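# Set the toppled can upright on the conveyor belt

## Task

Get the can that has tipped over back onto its end, upright on the belt next to the other cans, while the other cans stay upright and roughly where they started; when finished, neither gripper may be in contact with any can.

## Robot and tools

Robot: two arms, left_arm and right_arm, each with a two-finger parallel gripper and a wrist camera whose cable counts as part of the hand for contact. Two head cameras, cam_head_left and cam_head_right (896x504 each), sit on a stand behind the arms. Something may occasionally nudge loose objects. Letting anything drop off the table, or leaving it off the table, fails the job.

Frames. Scene frame: origin at table-top height midway between the nominal bases, +z up, +x out over the table, left_arm on the +y side (arm names do not match image sides). Calibrated bases: left_arm at (-0.043, +0.349, 0) m, quat_wxyz (+1.000, 0, 0, +0.008); right_arm at (+0.029, -0.254, 0) m, quat_wxyz (+1.000, 0, 0, -0.006). Each arm reports end_effector_position (m) and end_effector_quat_wxyz in its own base frame; this point lies between the finger pads, under 1 cm behind the tips. Fingers point along the gripper's +z and open and close along its y. Readings may be a few cm off, more at long reach.

execute_actions(actions, cameras). actions is a list of up to 15-row actions; each row is one 1/30 s step, and a short action holds its last row up to step 15. A row is one flat list of 14 numbers in [-1, 1] covering both arms: left_arm dx, dy, dz, rx, ry, rz, opening, then right_arm the same seven. The six pose numbers are an offset, not a pose: measured from that arm's Hand target at the start of the action, along the Hand target's own axes; every row counts from that same start, while each new action or call starts from the current Hand target, so repeating an offset moves further. Scale: 1.0 = 0.6 m or 180 degrees; rx, ry, rz form one rotation vector. Opening is absolute: +1 fully open (~87 mm gap), +0.5 about 59-75 mm, 0 about 31-49 mm, -0.5 about 8-21 mm, -1 closed. To leave an arm alone send zeros for its six pose numbers, but always send the opening it should keep (0 is a real command). An empty actions list returns images and the full state. cameras: ["all"], [] or names; unknown names invalidate the call.

move(target, speed, blend, opening_speed, blocking, cameras). target is one 14-number row or a list of up to 15 rows, same layout and scale; every row is an offset from the Hand targets as they stood when the move began, not from the previous row. Straight-line paths; speed in m/s, 0.002 to 2.9, default 0.25 (rotation up to twice that in rad/s), one value or one per target. blend (m) rounds corners between list targets; 0 stops at each. opening_speed (per second on the -1..+1 scale, at least 0.2) ramps the fingers. Total path time is capped at 10 s. Paths do not avoid obstacles or the other arm; faster moves lag, stray and hit harder; avoid paths near an arm's own base (elbow can whip round). Result adds a move: line (done, off_target, moving, held, fault; limits=paced means clipped, limits=held means steps withheld). done means resting within 10 mm and 2 degrees; neither says anything about contact. blocking=false returns after ~0.5 s while motion continues.

wait(seconds 0-3600) runs the scene without new commands; stop brakes a running move; zoom_image(camera, region [x0,y0,x1,y1], at most 504x504 px) enlarges part of the latest image; read_manual gives licence text only; finished_scene(scene) ends the scene irreversibly, and nothing else should be called in the same reply after it ends scene 1.

Behaviour. Orientation commands are clipped to within 40 degrees of the measured one each step. Friction and gravity leave the gripper short, low or tilted, especially far out; tiny moves may not happen or go sideways. Hand target in results is the last commanded pose; check position and tilt after each move and correct with an offset for any shortfall. A blocked arm keeps pushing until commanded back past its gripper. grip_measured reads the finger position on the command scale; to hold something, command about 0.04 below the reading at first contact (up to 0.11 near the ends). Pad force is about 20 N; fast closing squeezes harder. Never close one gripper on the other's fingers or press the arms together. The clearance check does not protect grippers, housings or wrist cameras from each other.

Results: joint positions (last number per arm is the gripper, 0 closed to 1 open), joint velocities (may be omitted if all within noise), joint torques (offset and noisy; joints 1-3 wrap at ±28 N m), motor temperatures, step readings of positions. Heat builds from holding loads, stretched poses or pushing against unreachable targets: MOTOR HOT at 75 °C, at 90 °C the arm folds and idles, at 100 °C it goes limp. Avoid hard hits, slams, fast contact, drops, releasing moving objects, force on camera cables, and fault stops.

Each tool is called after ">>>" as name([rows], argument=value, ...), one row to a line, values as JSON.

## Session

>>> execute_actions(actions=[])

>>> zoom_image(camera="cam_head_left", region=[180, 130, 432, 330])

>>> zoom_image(camera="cam_head_right", region=[180, 130, 432, 330])

>>> zoom_image(camera="cam_head_left", region=[420, 130, 672, 330])

>>> zoom_image(camera="cam_head_right", region=[420, 130, 672, 330])

Scene clock: 0.00 s.
left_arm: end_effector_position=(+0.3310, -0.0728, +0.3318) grip_measured=+1.000 end_effector_quat_wxyz=(+0.651, +0.041, +0.756, -0.059) | right_arm: end_effector_position=(+0.3327, +0.0521, +0.3527) grip_measured=+1.000 end_effector_quat_wxyz=(+0.689, -0.091, +0.709, -0.118)
Joint positions: left_arm=[-0.278 0.926 1.03 -0.253 -0.132 -0.055 1] | right_arm=[0.424 0.917 0.979 -0.087 0.465 -0.287 1]
Joint velocities: within noise
Joint torques (N m): no reading
Motor temperatures (°C): left_arm=[25 35 37 34 24 25 25] | right_arm=[23 31 33 30 25 22 26]
Heat: left arm: 37 °C; right arm: 33 °C.
Hand target: left_arm +0.3307, -0.0727, +0.3384; +0.657, +0.040, +0.751, -0.060 | right_arm +0.3320, +0.0518, +0.3625; +0.699, -0.085, +0.701, -0.115
Tool commands: left_gripper/opening=+1.0 right_gripper/opening=+1.0

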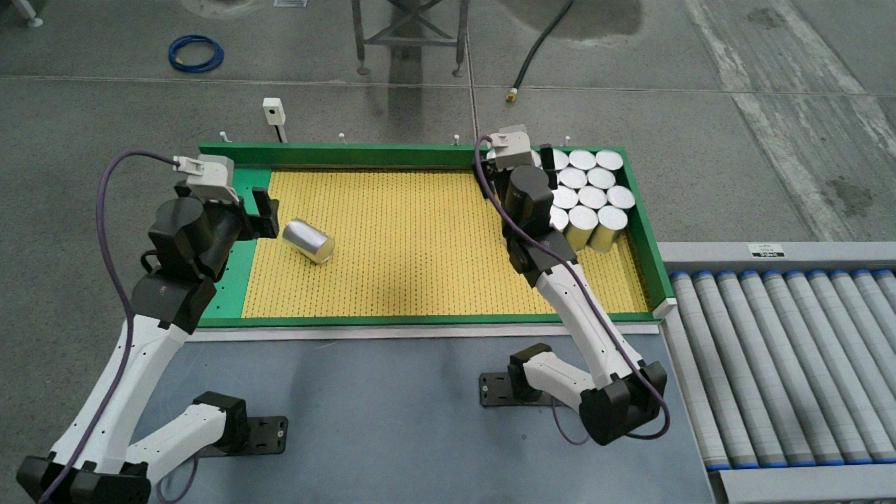

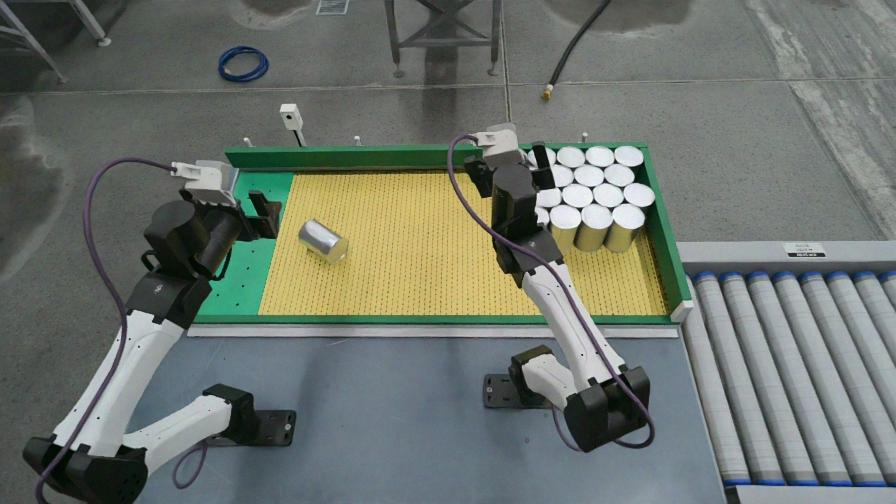

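Scaled by 2.000.

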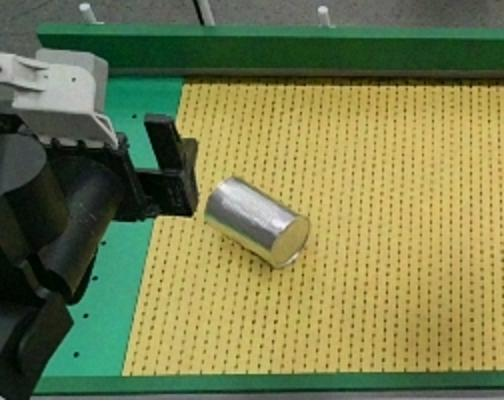

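Scaled by 2.000.

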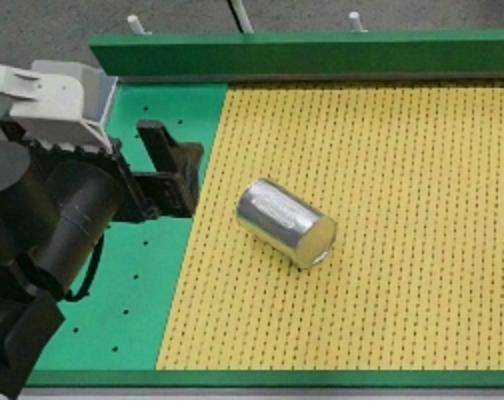

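Scaled by 2.000.

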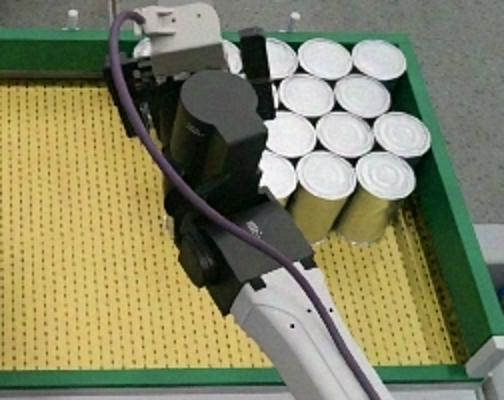

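Scaled by 2.000.

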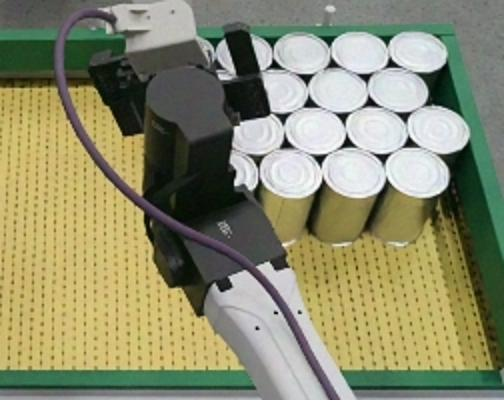

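>>> move(target=[0.3297, -0.0267, 0.2317, -0.2511, 0.3613, -0.2243, 1, 0.106, -0.3637, -0.058, 0.2134, 0.0622, -0.0006, 1], speed=0.2, cameras=["all"])

>>> zoom_image(camera="cam_head_left", region=[262, 190, 352, 280])

>>> zoom_image(camera="cam_head_right", region=[275, 190, 365, 280])

>>> zoom_image(camera="cam_head_right", region=[450, 140, 650, 280])

Scene clock: 37.03 s.
left_arm: end_effector_position=(+0.4349, -0.1116, +0.1222) grip_measured=+1.000 end_effector_quat_wxyz=(+0.079, -0.407, +0.909, +0.041) | right_arm: end_effector_position=(+0.2853, -0.1722, +0.3527) grip_measured=+1.000 end_effector_quat_wxyz=(+0.605, +0.157, +0.699, -0.348)
Joint positions: left_arm=[-0.234 2.373 2.452 -1.572 -0.161 -1.07 1] | right_arm=[-0.267 0.906 0.979 -0.101 0.475 -0.287 1]
Joint torques (N m): left_arm=[0.35 -13.09 8.96 0.56 -0.01 -0.01] | right_arm=[-0.91 -1.21 9.24 2.36 0 -0.04]
Motor temperatures (°C): left_arm=[25 36 42 40 24 25 25] | right_arm=[23 30 40 37 25 22 26]
Heat: left arm: 42 °C; right arm: 40 °C.
Hand target: left_arm +0.4383, -0.1120, +0.1250; +0.080, -0.413, +0.906, +0.036 | right_arm +0.2877, -0.1739, +0.3626; +0.617, +0.159, +0.688, -0.347
Off the commanded pose: left_arm 0.004 m, 1 deg | right_arm 0.010 m, 2 deg.
joint sent to its limit (left arm) — joint 4 (wrist pitch), lower limit. The joint targets still meet the commanded pose.
move: done

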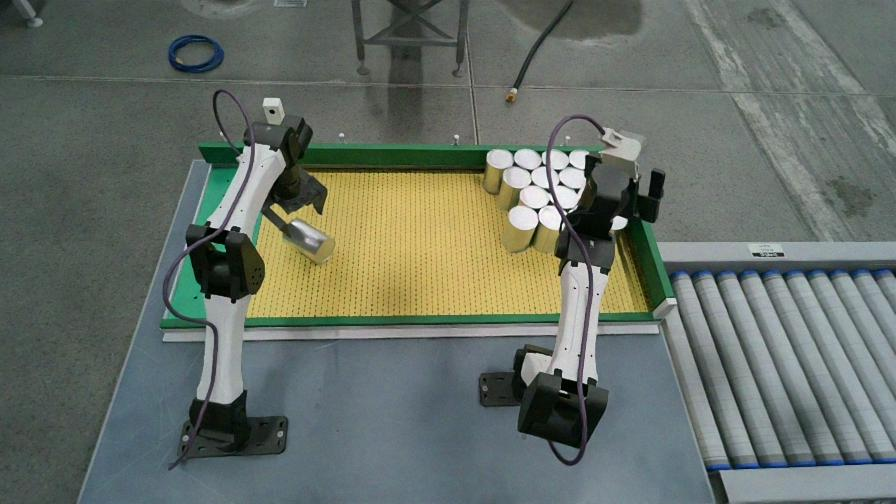

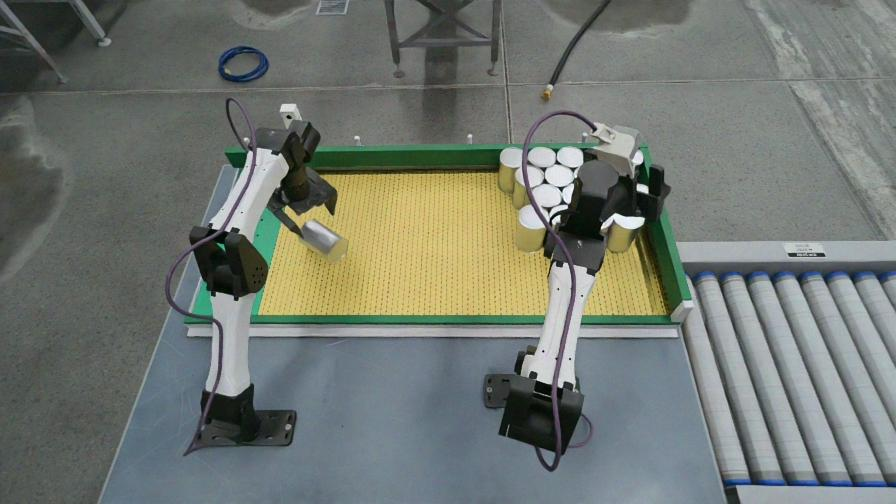

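Scaled by 5.600.

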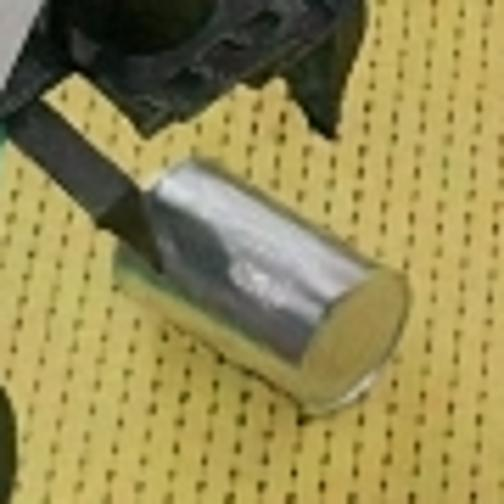

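Scaled by 5.600.

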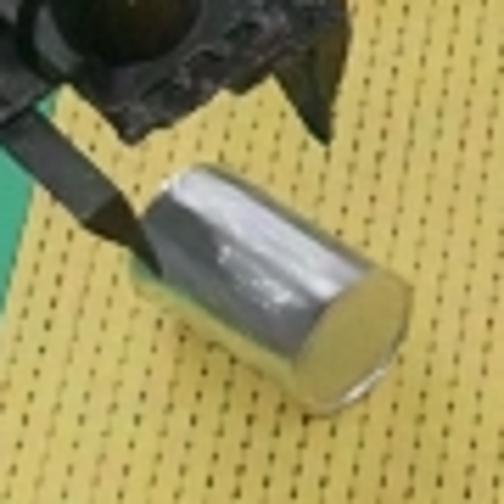

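Scaled by 2.520.

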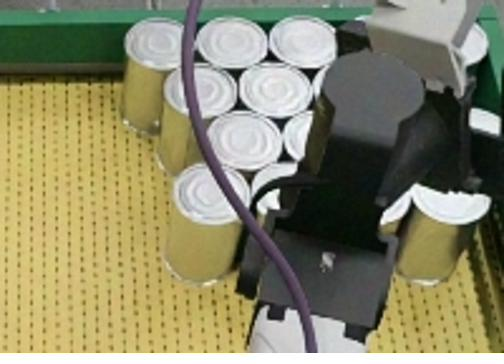

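>>> move([
  [-0.0180, -0.0090, 0.0150, -0.0058, 0, -0.0328, 1, 0,0,0,0,0,0,1],
  [0.0002, -0.0090, 0.1183, -0.0041, 0.0333, -0.0331, 1, 0,0,0,0,0,0,1],
], speed=[0.1, 0.06], cameras=["cam_head_left", "cam_head_right"])

>>> zoom_image(camera="cam_head_left", region=[262, 190, 352, 280])

>>> zoom_image(camera="cam_head_right", region=[275, 190, 365, 280])

Scene clock: 55.97 s.
left_arm: end_effector_position=(+0.4504, -0.1075, +0.0619) grip_measured=+1.000 end_effector_quat_wxyz=(+0.037, -0.462, +0.886, +0.016) | right_arm: end_effector_position=(+0.2853, -0.1722, +0.3528) grip_measured=+1.000 end_effector_quat_wxyz=(+0.606, +0.157, +0.698, -0.348)
Joint positions: left_arm=[-0.18 2.426 2.295 -1.402 -0.071 -1.141 1] | right_arm=[-0.267 0.906 0.979 -0.101 0.475 -0.287 1]
Joint torques (N m): left_arm=[0.43 -13.91 5.45 0.74 0.06 0.13] | right_arm=[-0.92 -1.22 9.24 2.36 0 -0.04]
Motor temperatures (°C): left_arm=[25 46 44 37 24 25 25] | right_arm=[23 30 42 38 25 22 26]
Heat: left arm: 46 °C; right arm: 42 °C.
Hand target: left_arm +0.4503, -0.1062, +0.0550; +0.031, -0.461, +0.886, +0.016 | right_arm +0.2877, -0.1739, +0.3627; +0.617, +0.160, +0.688, -0.347
Off the commanded pose: left_arm 0.007 m, 1 deg | right_arm 0.010 m, 2 deg.
move: done

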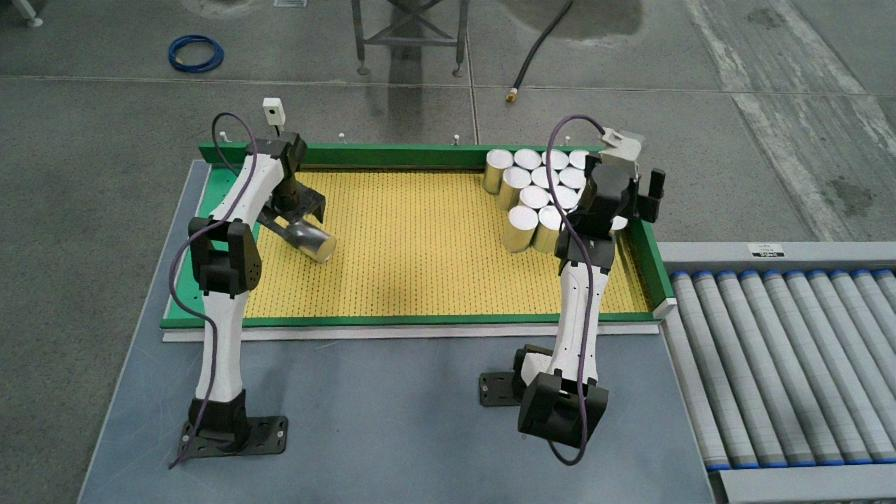

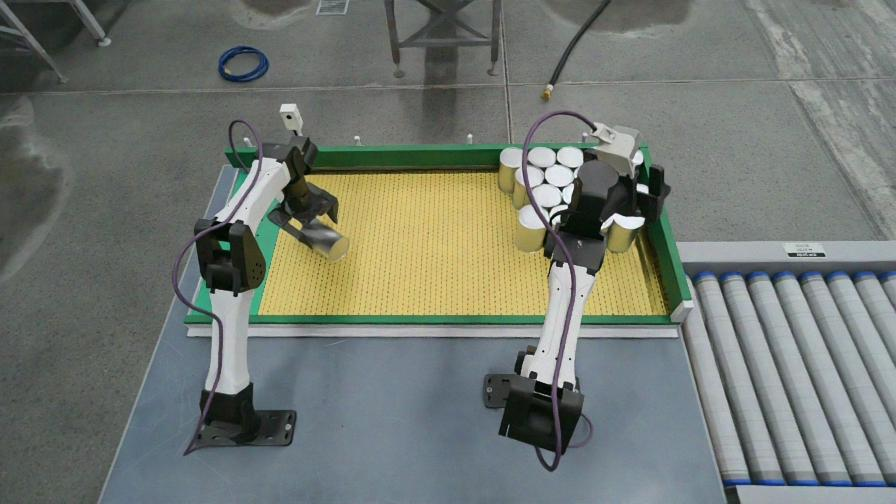

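Scaled by 5.600.

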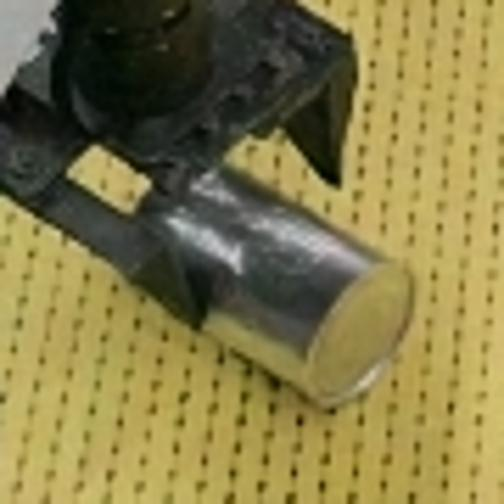

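Scaled by 5.600.

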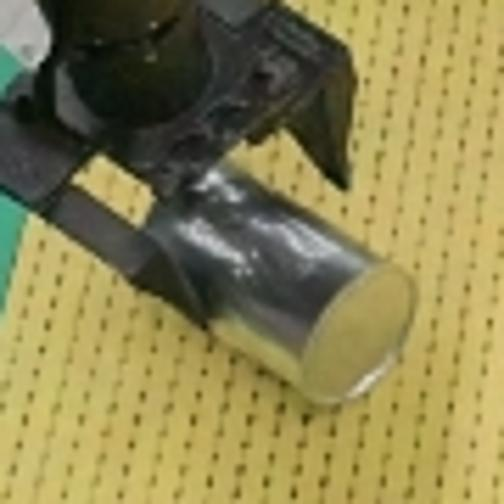

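>>> move([
  [0, 0.010, 0, 0, 0, 0, 1, 0,0,0,0,0,0,1],
  [0.0017, 0.010, 0.0233, 0, 0, 0, 1, 0,0,0,0,0,0,1],
  [0.0017, 0.010, 0.0233, 0, 0, 0, 0.5, 0,0,0,0,0,0,1],
], speed=0.06, opening_speed=0.6, cameras=["cam_head_left"])

>>> zoom_image(camera="cam_head_left", region=[262, 190, 352, 280])

Scene clock: 85.63 s.
left_arm: end_effector_position=(+0.4442, -0.1043, +0.0325) grip_measured=+0.505 end_effector_quat_wxyz=(+0.024, -0.462, +0.886, +0.026) | right_arm: end_effector_position=(+0.2853, -0.1722, +0.3528) grip_measured=+1.000 end_effector_quat_wxyz=(+0.606, +0.157, +0.698, -0.348)
Joint positions: left_arm=[-0.175 2.426 2.177 -1.315 -0.07 -1.135 0.752] | right_arm=[-0.267 0.906 0.979 -0.101 0.475 -0.287 1]
Joint torques (N m): left_arm=[0.47 -17.57 5.24 0.65 0.04 0.12] | right_arm=[-0.92 -1.22 9.24 2.37 0 -0.04]
Heat: left arm: 49 °C; right arm: 43 °C.
Hand target: left_arm +0.4453, -0.1029, +0.0410; +0.031, -0.461, +0.886, +0.016 | right_arm +0.2877, -0.1739, +0.3627; +0.617, +0.160, +0.688, -0.347
Off the commanded pose: left_arm 0.009 m, 1 deg | right_arm 0.010 m, 2 deg.
move: done

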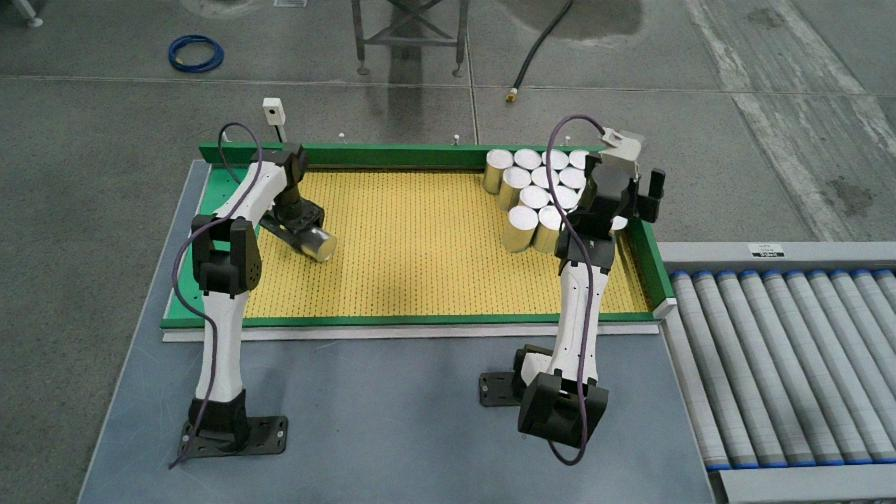

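Scaled by 5.600.

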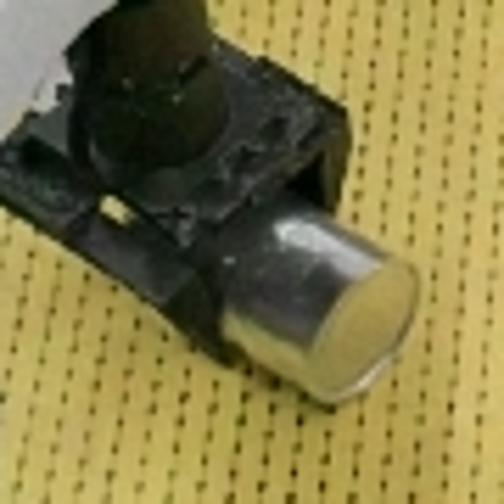

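>>> move(target=[0, 0, 0, 0, 0, 0, 0.35, 0,0,0,0,0,0,1], opening_speed=0.5)

Scene clock: 88.23 s.
left_arm: end_effector_position=(+0.4442, -0.1043, +0.0325) grip_measured=+0.505 end_effector_quat_wxyz=(+0.024, -0.462, +0.886, +0.026) | right_arm: end_effector_position=(+0.2853, -0.1722, +0.3528) grip_measured=+1.000 end_effector_quat_wxyz=(+0.606, +0.157, +0.698, -0.348)
Joint positions: left_arm=[-0.175 2.426 2.177 -1.315 -0.07 -1.135 0.752] | right_arm=[-0.267 0.906 0.979 -0.101 0.475 -0.287 1]
Joint torques (N m): left_arm=[0.46 -17.58 5.23 0.64 0.04 0.12] | right_arm=[-0.92 -1.22 9.26 2.36 -0.01 -0.04]
Heat: left arm: 50 °C; right arm: 43 °C.
Hand target: left_arm +0.4453, -0.1029, +0.0410; +0.031, -0.461, +0.886, +0.016 | right_arm +0.2877, -0.1739, +0.3627; +0.617, +0.160, +0.688, -0.347
Off the commanded pose: left_arm 0.009 m, 1 deg | right_arm 0.010 m, 2 deg.
move: done

>>> move([
  [0.0060, 0.0232, -0.0672, 0, 0, 0, 0.38, 0,0,0,0,0,0,1],
  [0.0507, 0.1218, -0.1623, 0.0349, 0, 0.4988, 0.38, 0,0,0,0,0,0,1],
  [0.0650, -0.0258, -0.1883, 0.3834, -0.3561, 0.3767, 0.38, 0,0,0,0,0,0,1],
], speed=[0.15, 0.35, 0.35], blend=[0.02, 0.02, 0], cameras=["all"])

>>> zoom_image(camera="cam_head_right", region=[270, 180, 370, 280])

>>> zoom_image(camera="cam_head_left", region=[255, 180, 355, 280])

Scene clock: 96.47 s.
left_arm: end_effector_position=(+0.4230, -0.1465, +0.1234) grip_measured=+0.505 end_effector_quat_wxyz=(+0.615, +0.214, +0.730, -0.208) | right_arm: end_effector_position=(+0.2853, -0.1722, +0.3528) grip_measured=+1.000 end_effector_quat_wxyz=(+0.606, +0.157, +0.698, -0.348)
Joint positions: left_arm=[-0.17 1.626 0.633 0.819 0.435 0.033 0.752] | right_arm=[-0.267 0.906 0.979 -0.101 0.475 -0.287 1]
Joint torques (N m): left_arm=[-0.27 -8.06 6.89 3.49 0.15 0.01] | right_arm=[-0.94 -1.21 9.25 2.36 -0.01 -0.04]
Motor temperatures (°C): left_arm=[25 54 42 37 24 25 26] | right_arm=[23 30 44 40 25 22 26]
Heat: left arm: 54 °C; right arm: 44 °C.
Hand target: left_arm +0.4313, -0.1502, +0.1510; +0.657, +0.218, +0.692, -0.207 | right_arm +0.2877, -0.1739, +0.3627; +0.617, +0.160, +0.688, -0.347
Off the commanded pose: left_arm 0.029 m, 6 deg | right_arm 0.010 m, 2 deg.
move: off_target (left_arm)

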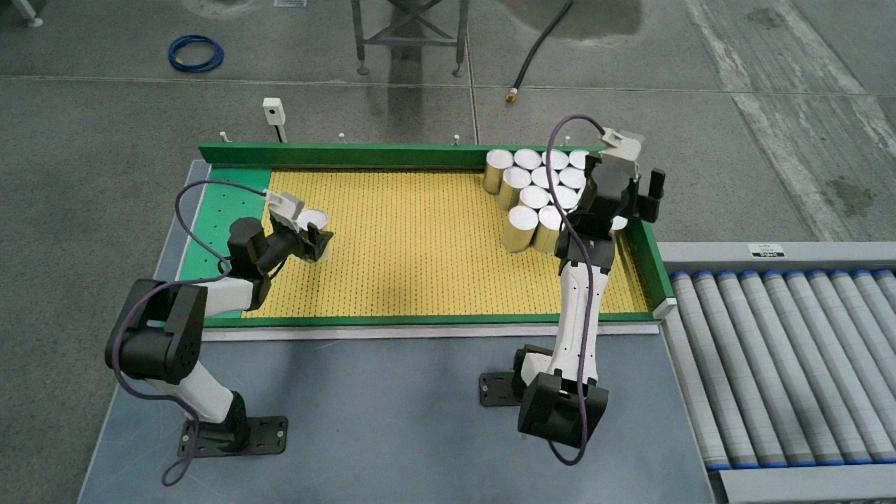

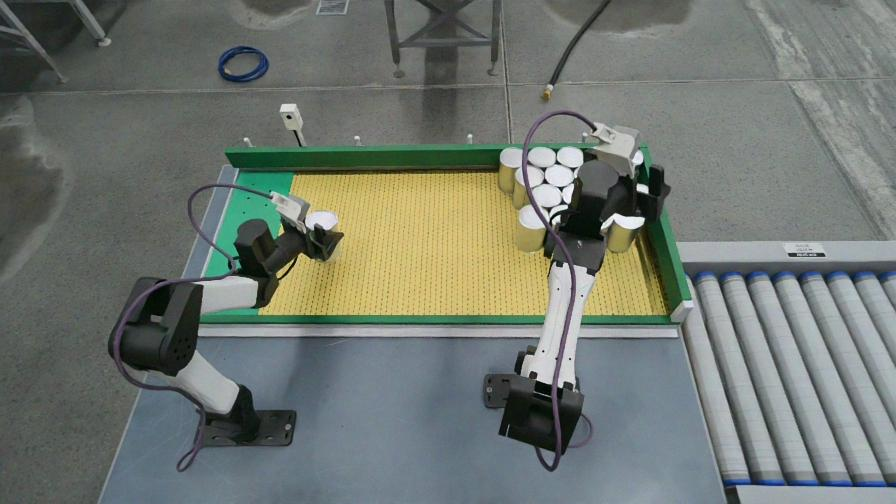

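Scaled by 5.040.

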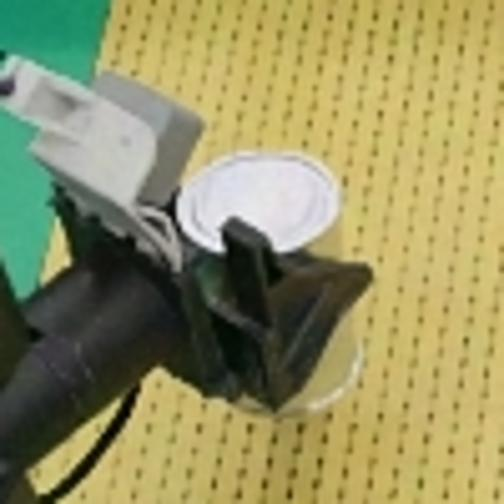

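Scaled by 5.040.

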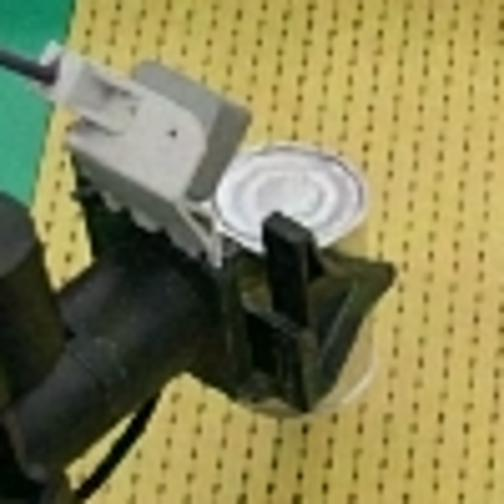

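>>> execute_actions(actions=[])

Scene clock: 110.33 s.
left_arm: end_effector_position=(+0.4230, -0.1466, +0.1234) grip_measured=+0.505 end_effector_quat_wxyz=(+0.615, +0.214, +0.730, -0.208) | right_arm: end_effector_position=(+0.2853, -0.1722, +0.3528) grip_measured=+1.000 end_effector_quat_wxyz=(+0.606, +0.157, +0.698, -0.348)
Joint positions: left_arm=[-0.17 1.626 0.633 0.819 0.435 0.033 0.752] | right_arm=[-0.267 0.906 0.979 -0.101 0.475 -0.287 1]
Joint velocities: within noise
Joint torques (N m): left_arm=[-0.28 -8.08 6.89 3.48 0.15 0.01] | right_arm=[-0.92 -1.22 9.24 2.35 -0.01 -0.04]
Motor temperatures (°C): left_arm=[25 51 42 47 24 25 26] | right_arm=[23 30 44 40 25 22 26]
Heat: left arm: 51 °C; right arm: 44 °C.
Hand target: left_arm +0.4312, -0.1502, +0.1509; +0.656, +0.218, +0.692, -0.207 | right_arm +0.2877, -0.1739, +0.3627; +0.617, +0.160, +0.688, -0.347
Tool commands: left_gripper/opening=+0.38 right_gripper/opening=+1.0
Off the commanded pose: left_arm 0.029 m, 6 deg | right_arm 0.010 m, 2 deg.

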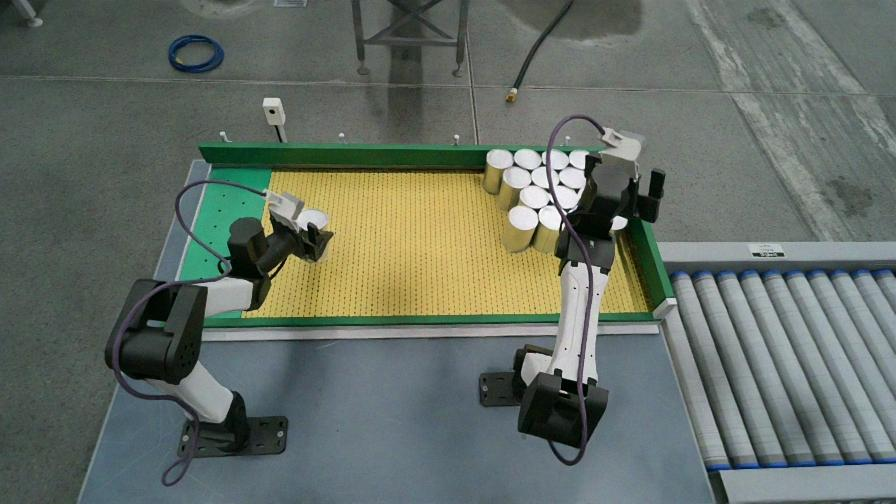

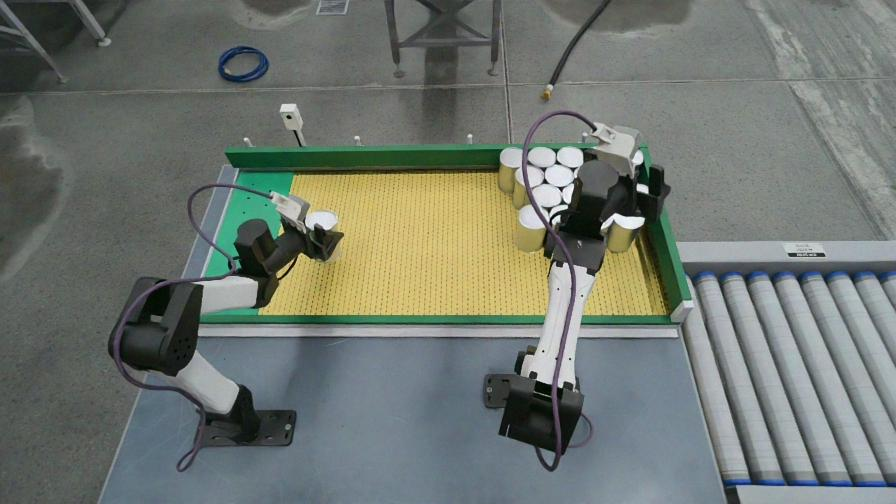

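>>> move(target=[-0.0657, -0.4307, 0.3265, 0.0779, -0.0389, -0.0006, 0.38, 0, 0, 0, 0, 0, 0, 1], speed=0.2, cameras=["all"])

Scene clock: 134.80 s.
left_arm: end_effector_position=(+0.4271, -0.4628, +0.1224) grip_measured=+0.505 end_effector_quat_wxyz=(+0.610, +0.307, +0.672, -0.288) | right_arm: end_effector_position=(+0.2853, -0.1722, +0.3528) grip_measured=+1.000 end_effector_quat_wxyz=(+0.606, +0.157, +0.698, -0.348)
Joint positions: left_arm=[-0.808 2.201 1.372 0.738 0.062 -0.006 0.752] | right_arm=[-0.267 0.906 0.979 -0.101 0.475 -0.287 1]
Joint torques (N m): left_arm=[0.29 -15.24 12.36 3.37 -0.03 0.09] | right_arm=[-0.94 -1.22 9.26 2.36 0 -0.05]
Motor temperatures (°C): left_arm=[25 48 42 55 24 25 26] | right_arm=[23 29 44 41 25 22 26]
Heat: left arm: 55 °C; right arm: 44 °C.
Hand target: left_arm +0.4448, -0.4753, +0.1799; +0.666, +0.283, +0.620, -0.303 | right_arm +0.2877, -0.1739, +0.3627; +0.617, +0.159, +0.688, -0.347
Off the commanded pose: left_arm 0.062 m, 9 deg | right_arm 0.010 m, 2 deg.
move: off_target (left_arm)

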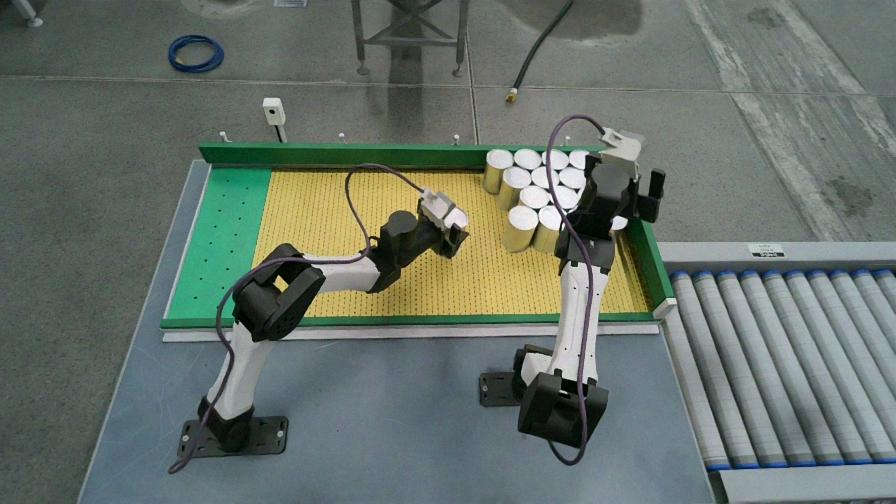

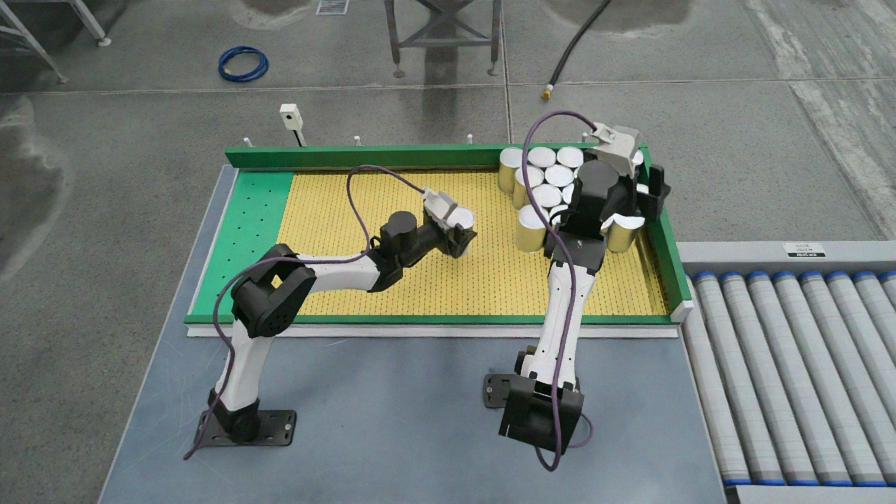

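>>> zoom_image(camera="cam_head_right", region=[400, 150, 580, 280])

>>> zoom_image(camera="cam_head_left", region=[400, 150, 580, 280])

Scaled by 2.800.

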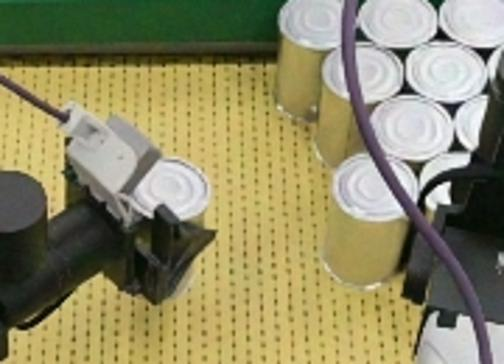

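Scaled by 2.800.

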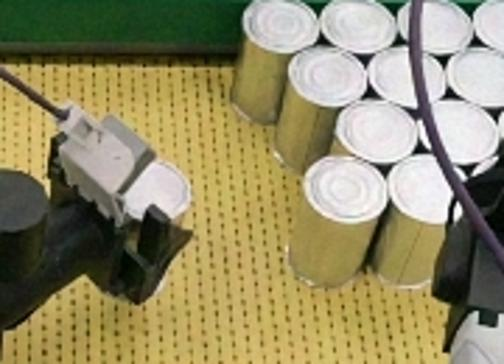

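>>> move(target=[0.0238, -0.0318, 0.1012, 0, 0, 0, 0.38, 0, 0, 0, 0, 0, 0, 1], speed=0.12, cameras=["all"])

>>> zoom_image(camera="cam_head_right", region=[430, 150, 580, 280])

>>> zoom_image(camera="cam_head_left", region=[430, 150, 580, 280])

Scene clock: 147.60 s.
left_arm: end_effector_position=(+0.4554, -0.5180, +0.1071) grip_measured=+0.505 end_effector_quat_wxyz=(+0.609, +0.308, +0.674, -0.284) | right_arm: end_effector_position=(+0.2853, -0.1722, +0.3528) grip_measured=+1.000 end_effector_quat_wxyz=(+0.606, +0.157, +0.698, -0.348)
Joint positions: left_arm=[-0.844 2.43 1.726 0.606 0.02 -0.006 0.752] | right_arm=[-0.267 0.906 0.979 -0.101 0.475 -0.287 1]
Joint torques (N m): left_arm=[-0.17 -17.7 13.04 3.42 -0.05 0.11] | right_arm=[-0.91 -1.24 9.22 2.36 -0.01 -0.05]
Motor temperatures (°C): left_arm=[25 52 48 53 24 25 26] | right_arm=[23 29 45 41 25 22 26]
Heat: left arm: 53 °C; right arm: 45 °C.
Hand target: left_arm +0.4708, -0.5342, +0.1700; +0.666, +0.283, +0.620, -0.303 | right_arm +0.2877, -0.1739, +0.3627; +0.617, +0.159, +0.688, -0.347
Off the commanded pose: left_arm 0.067 m, 10 deg | right_arm 0.010 m, 2 deg.
move: off_target (left_arm)

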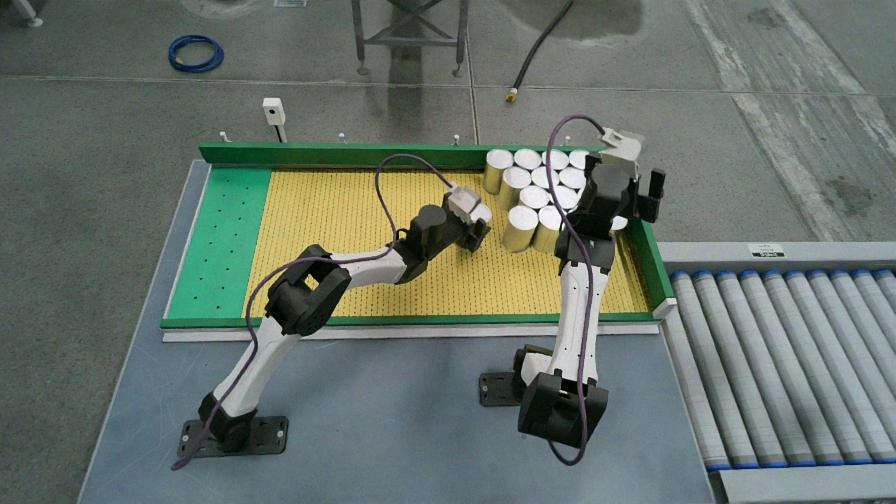

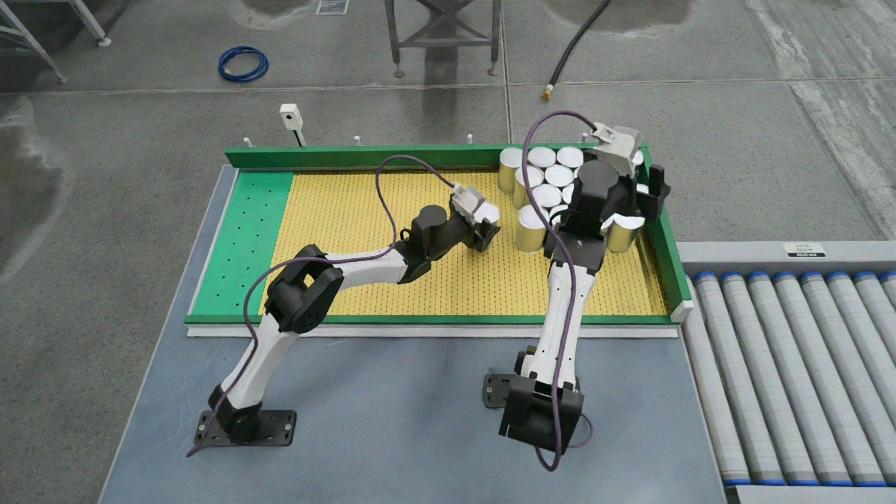

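Scaled by 3.360.

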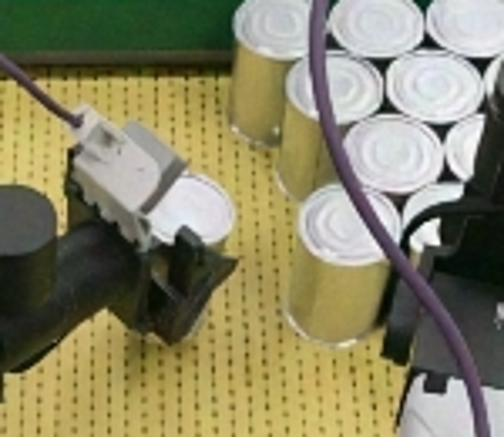

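Scaled by 3.360.

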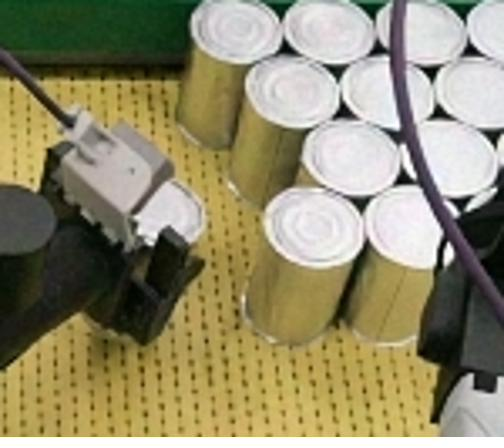

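>>> move(target=[0.0348, -0.0137, 0.021, 0, 0, 0, 0.38, 0, 0, 0, 0, 0, 0, 1], speed=0.06)

Scene clock: 154.80 s.
left_arm: end_effector_position=(+0.4597, -0.5318, +0.0893) grip_measured=+0.505 end_effector_quat_wxyz=(+0.610, +0.307, +0.673, -0.283) | right_arm: end_effector_position=(+0.2853, -0.1722, +0.3528) grip_measured=+1.000 end_effector_quat_wxyz=(+0.606, +0.157, +0.698, -0.348)
Joint positions: left_arm=[-0.856 2.513 1.804 0.614 0.005 -0.006 0.752] | right_arm=[-0.267 0.906 0.979 -0.101 0.475 -0.287 1]
Joint torques (N m): left_arm=[-0.43 -17.92 13 3.4 -0.06 0.11] | right_arm=[-0.94 -1.22 9.24 2.36 -0.01 -0.04]
Motor temperatures (°C): left_arm=[25 57 49 53 24 25 26] | right_arm=[23 29 45 41 25 22 26]
Heat: left arm: 57 °C; right arm: 45 °C.
Hand target: left_arm +0.4738, -0.5502, +0.1499; +0.666, +0.283, +0.620, -0.303 | right_arm +0.2877, -0.1739, +0.3627; +0.617, +0.159, +0.688, -0.347
Off the commanded pose: left_arm 0.065 m, 10 deg | right_arm 0.010 m, 2 deg.
move: off_target (left_arm)

>>> move(target=[0.0183, 0, -0.0013, 0, 0, 0, 0.38, 0, 0, 0, 0, 0, 0, 1], speed=0.05, cameras=["all"])

>>> zoom_image(camera="cam_head_right", region=[430, 160, 570, 280])

Scene clock: 157.40 s.
left_arm: end_effector_position=(+0.4618, -0.5341, +0.0879) grip_measured=+0.505 end_effector_quat_wxyz=(+0.616, +0.304, +0.668, -0.286) | right_arm: end_effector_position=(+0.2853, -0.1722, +0.3528) grip_measured=+1.000 end_effector_quat_wxyz=(+0.606, +0.157, +0.698, -0.348)
Joint positions: left_arm=[-0.856 2.532 1.815 0.641 0.005 -0.006 0.752] | right_arm=[-0.267 0.906 0.979 -0.101 0.475 -0.287 1]
Joint torques (N m): left_arm=[-0.42 -17.18 12.38 3.35 -0.05 0.11] | right_arm=[-0.92 -1.24 9.25 2.36 -0.01 -0.04]
Motor temperatures (°C): left_arm=[25 60 50 54 24 25 26] | right_arm=[23 29 45 41 25 22 26]
Heat: left arm: 60 °C; right arm: 45 °C.
Hand target: left_arm +0.4738, -0.5502, +0.1389; +0.666, +0.283, +0.620, -0.303 | right_arm +0.2877, -0.1739, +0.3627; +0.617, +0.159, +0.688, -0.347
Off the commanded pose: left_arm 0.055 m, 8 deg | right_arm 0.010 m, 2 deg.
move: off_target (left_arm)

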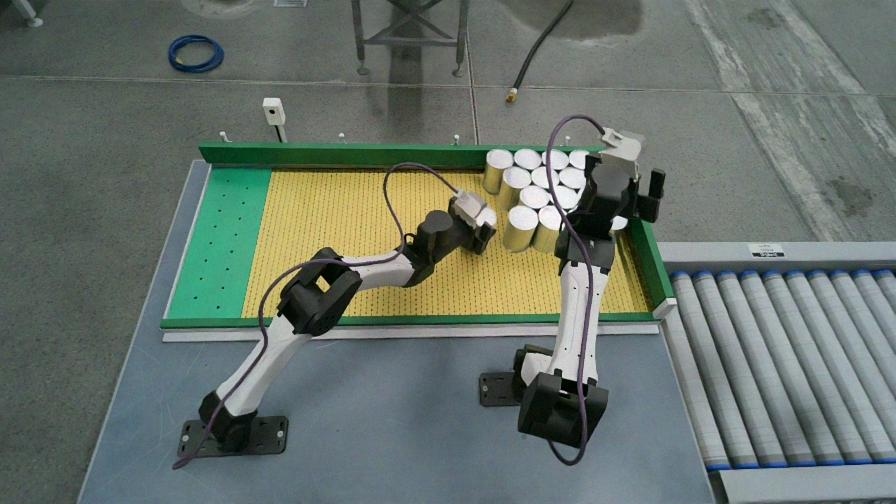

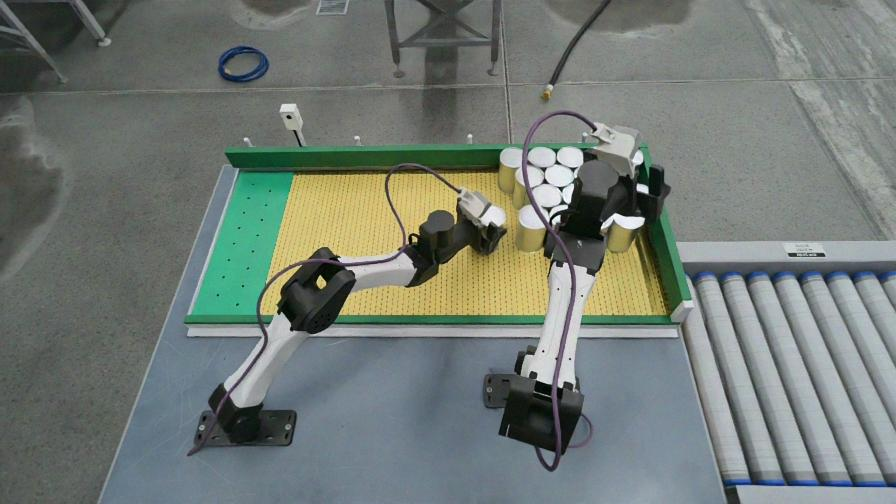

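Scaled by 3.600.

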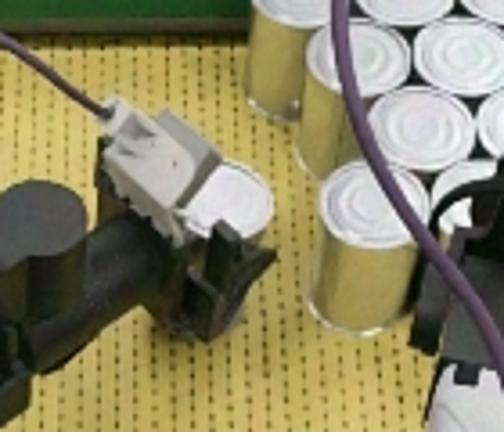

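>>> zoom_image(camera="cam_head_right", region=[465, 195, 555, 265])

>>> zoom_image(camera="cam_head_left", region=[455, 195, 545, 265])

Scaled by 5.600.

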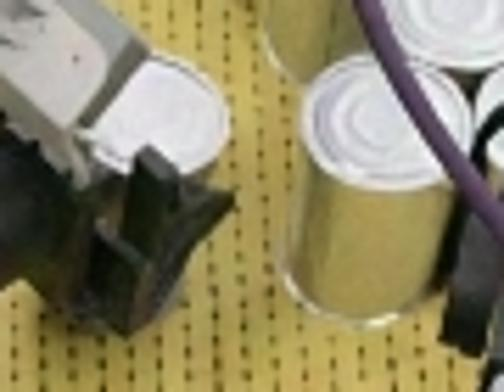

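Scaled by 5.600.

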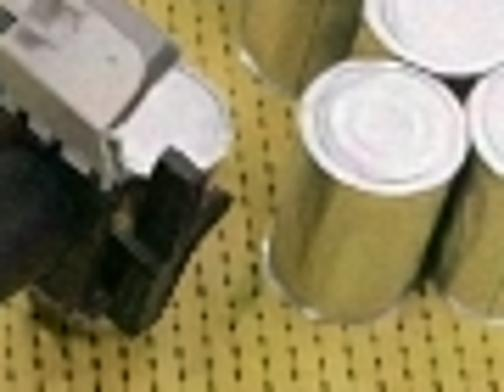

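>>> move(target=[0.0183, 0, -0.0013, 0, 0, 0, 0.38, 0, 0, 0, 0, 0, 0, 1], speed=0.05)

Scene clock: 172.17 s.
left_arm: end_effector_position=(+0.4644, -0.5371, +0.0873) grip_measured=+0.505 end_effector_quat_wxyz=(+0.626, +0.300, +0.659, -0.290) | right_arm: end_effector_position=(+0.2853, -0.1722, +0.3528) grip_measured=+1.000 end_effector_quat_wxyz=(+0.606, +0.157, +0.698, -0.348)
Joint positions: left_arm=[-0.856 2.557 1.828 0.68 0.005 -0.006 0.752] | right_arm=[-0.267 0.906 0.979 -0.101 0.475 -0.287 1]
Joint torques (N m): left_arm=[-0.4 -16.73 11.9 3.13 -0.05 0.11] | right_arm=[-0.91 -1.22 9.22 2.36 -0.01 -0.04]
Motor temperatures (°C): left_arm=[25 62 54 59 24 25 27] | right_arm=[23 29 45 42 25 22 26]
Heat: left arm: 62 °C; right arm: 45 °C.
Hand target: left_arm +0.4738, -0.5502, +0.1279; +0.666, +0.283, +0.620, -0.303 | right_arm +0.2877, -0.1739, +0.3627; +0.617, +0.159, +0.688, -0.347
Off the commanded pose: left_arm 0.044 m, 7 deg | right_arm 0.010 m, 2 deg.
move: off_target (left_arm)

>>> wait(seconds=0.1, cameras=["all"])

>>> zoom_image(camera="cam_head_right", region=[465, 195, 555, 265])

>>> zoom_image(camera="cam_head_left", region=[455, 195, 545, 265])

Scene clock: 176.00 s.
left_arm: end_effector_position=(+0.4644, -0.5371, +0.0873) grip_measured=+0.505 end_effector_quat_wxyz=(+0.626, +0.300, +0.659, -0.290) | right_arm: end_effector_position=(+0.2853, -0.1722, +0.3528) grip_measured=+1.000 end_effector_quat_wxyz=(+0.606, +0.157, +0.698, -0.348)
Joint positions: left_arm=[-0.856 2.557 1.828 0.68 0.005 -0.006 0.752] | right_arm=[-0.267 0.906 0.979 -0.101 0.475 -0.287 1]
Joint torques (N m): left_arm=[-0.42 -16.73 11.9 3.14 -0.05 0.11] | right_arm=[-0.91 -1.24 9.24 2.37 -0.01 -0.05]
Motor temperatures (°C): left_arm=[25 63 54 59 24 25 27] | right_arm=[23 29 45 42 25 22 26]
Heat: left arm: 63 °C; right arm: 45 °C.
Hand target: left_arm +0.4738, -0.5502, +0.1279; +0.666, +0.283, +0.620, -0.303 | right_arm +0.2877, -0.1739, +0.3627; +0.617, +0.159, +0.688, -0.347
Tool commands: left_gripper/opening=+0.38 right_gripper/opening=+1.0
Off the commanded pose: left_arm 0.044 m, 7 deg | right_arm 0.010 m, 2 deg.
wait: 0.10 s; at rest from the start

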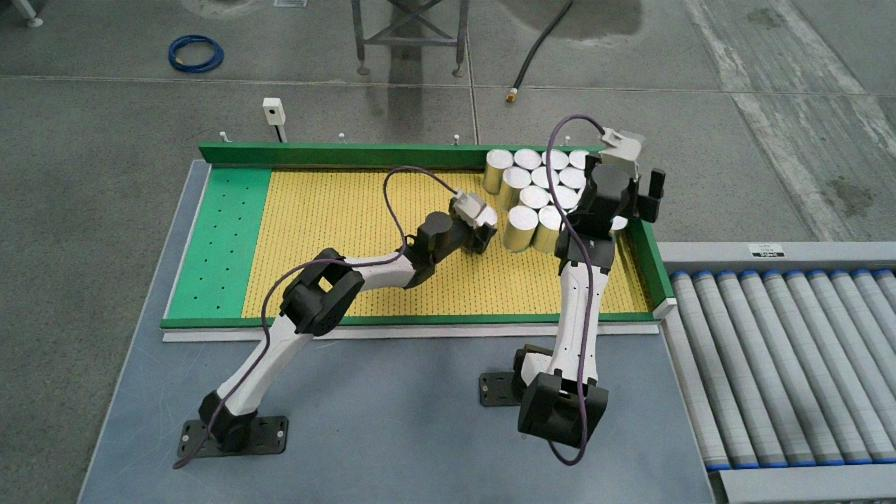

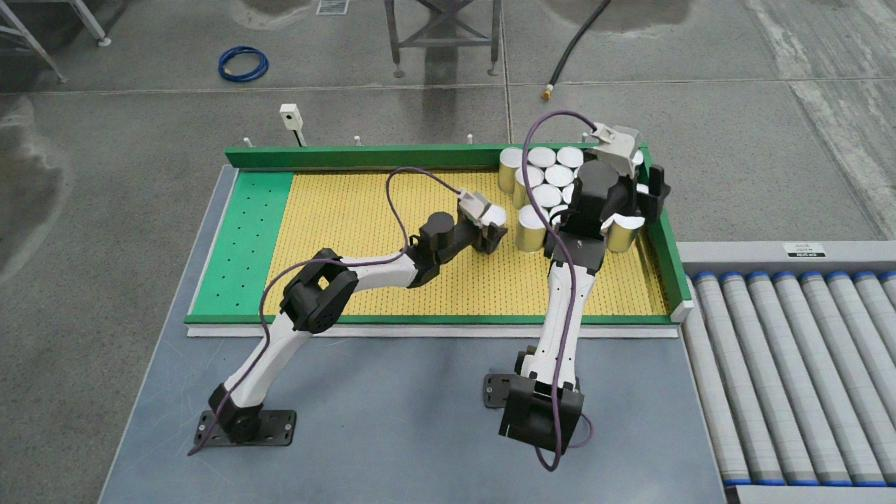

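Scaled by 5.600.

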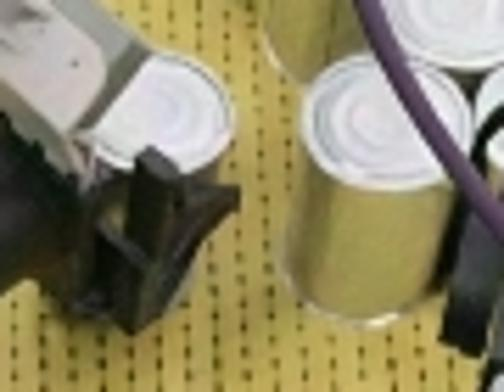

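Scaled by 5.600.

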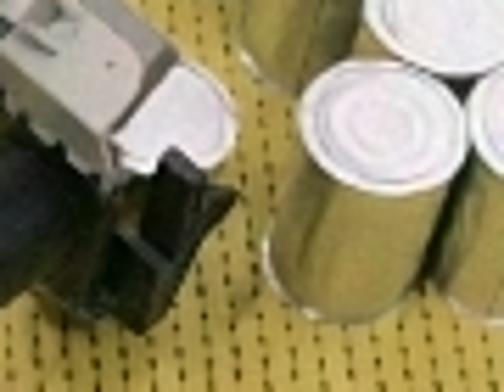

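>>> zoom_image(camera="cam_head_right", region=[475, 200, 520, 260])

>>> zoom_image(camera="cam_head_left", region=[455, 200, 500, 260])

Scaled by 8.400.

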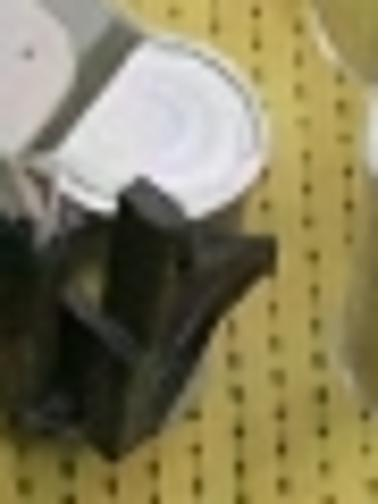

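Scaled by 8.400.

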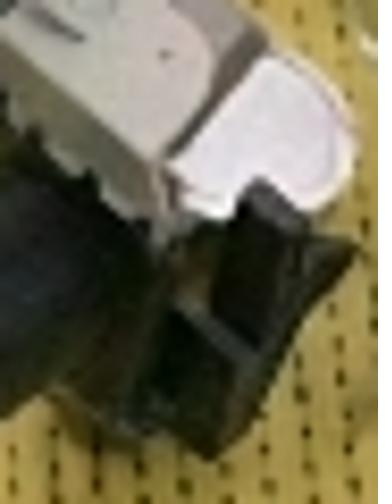

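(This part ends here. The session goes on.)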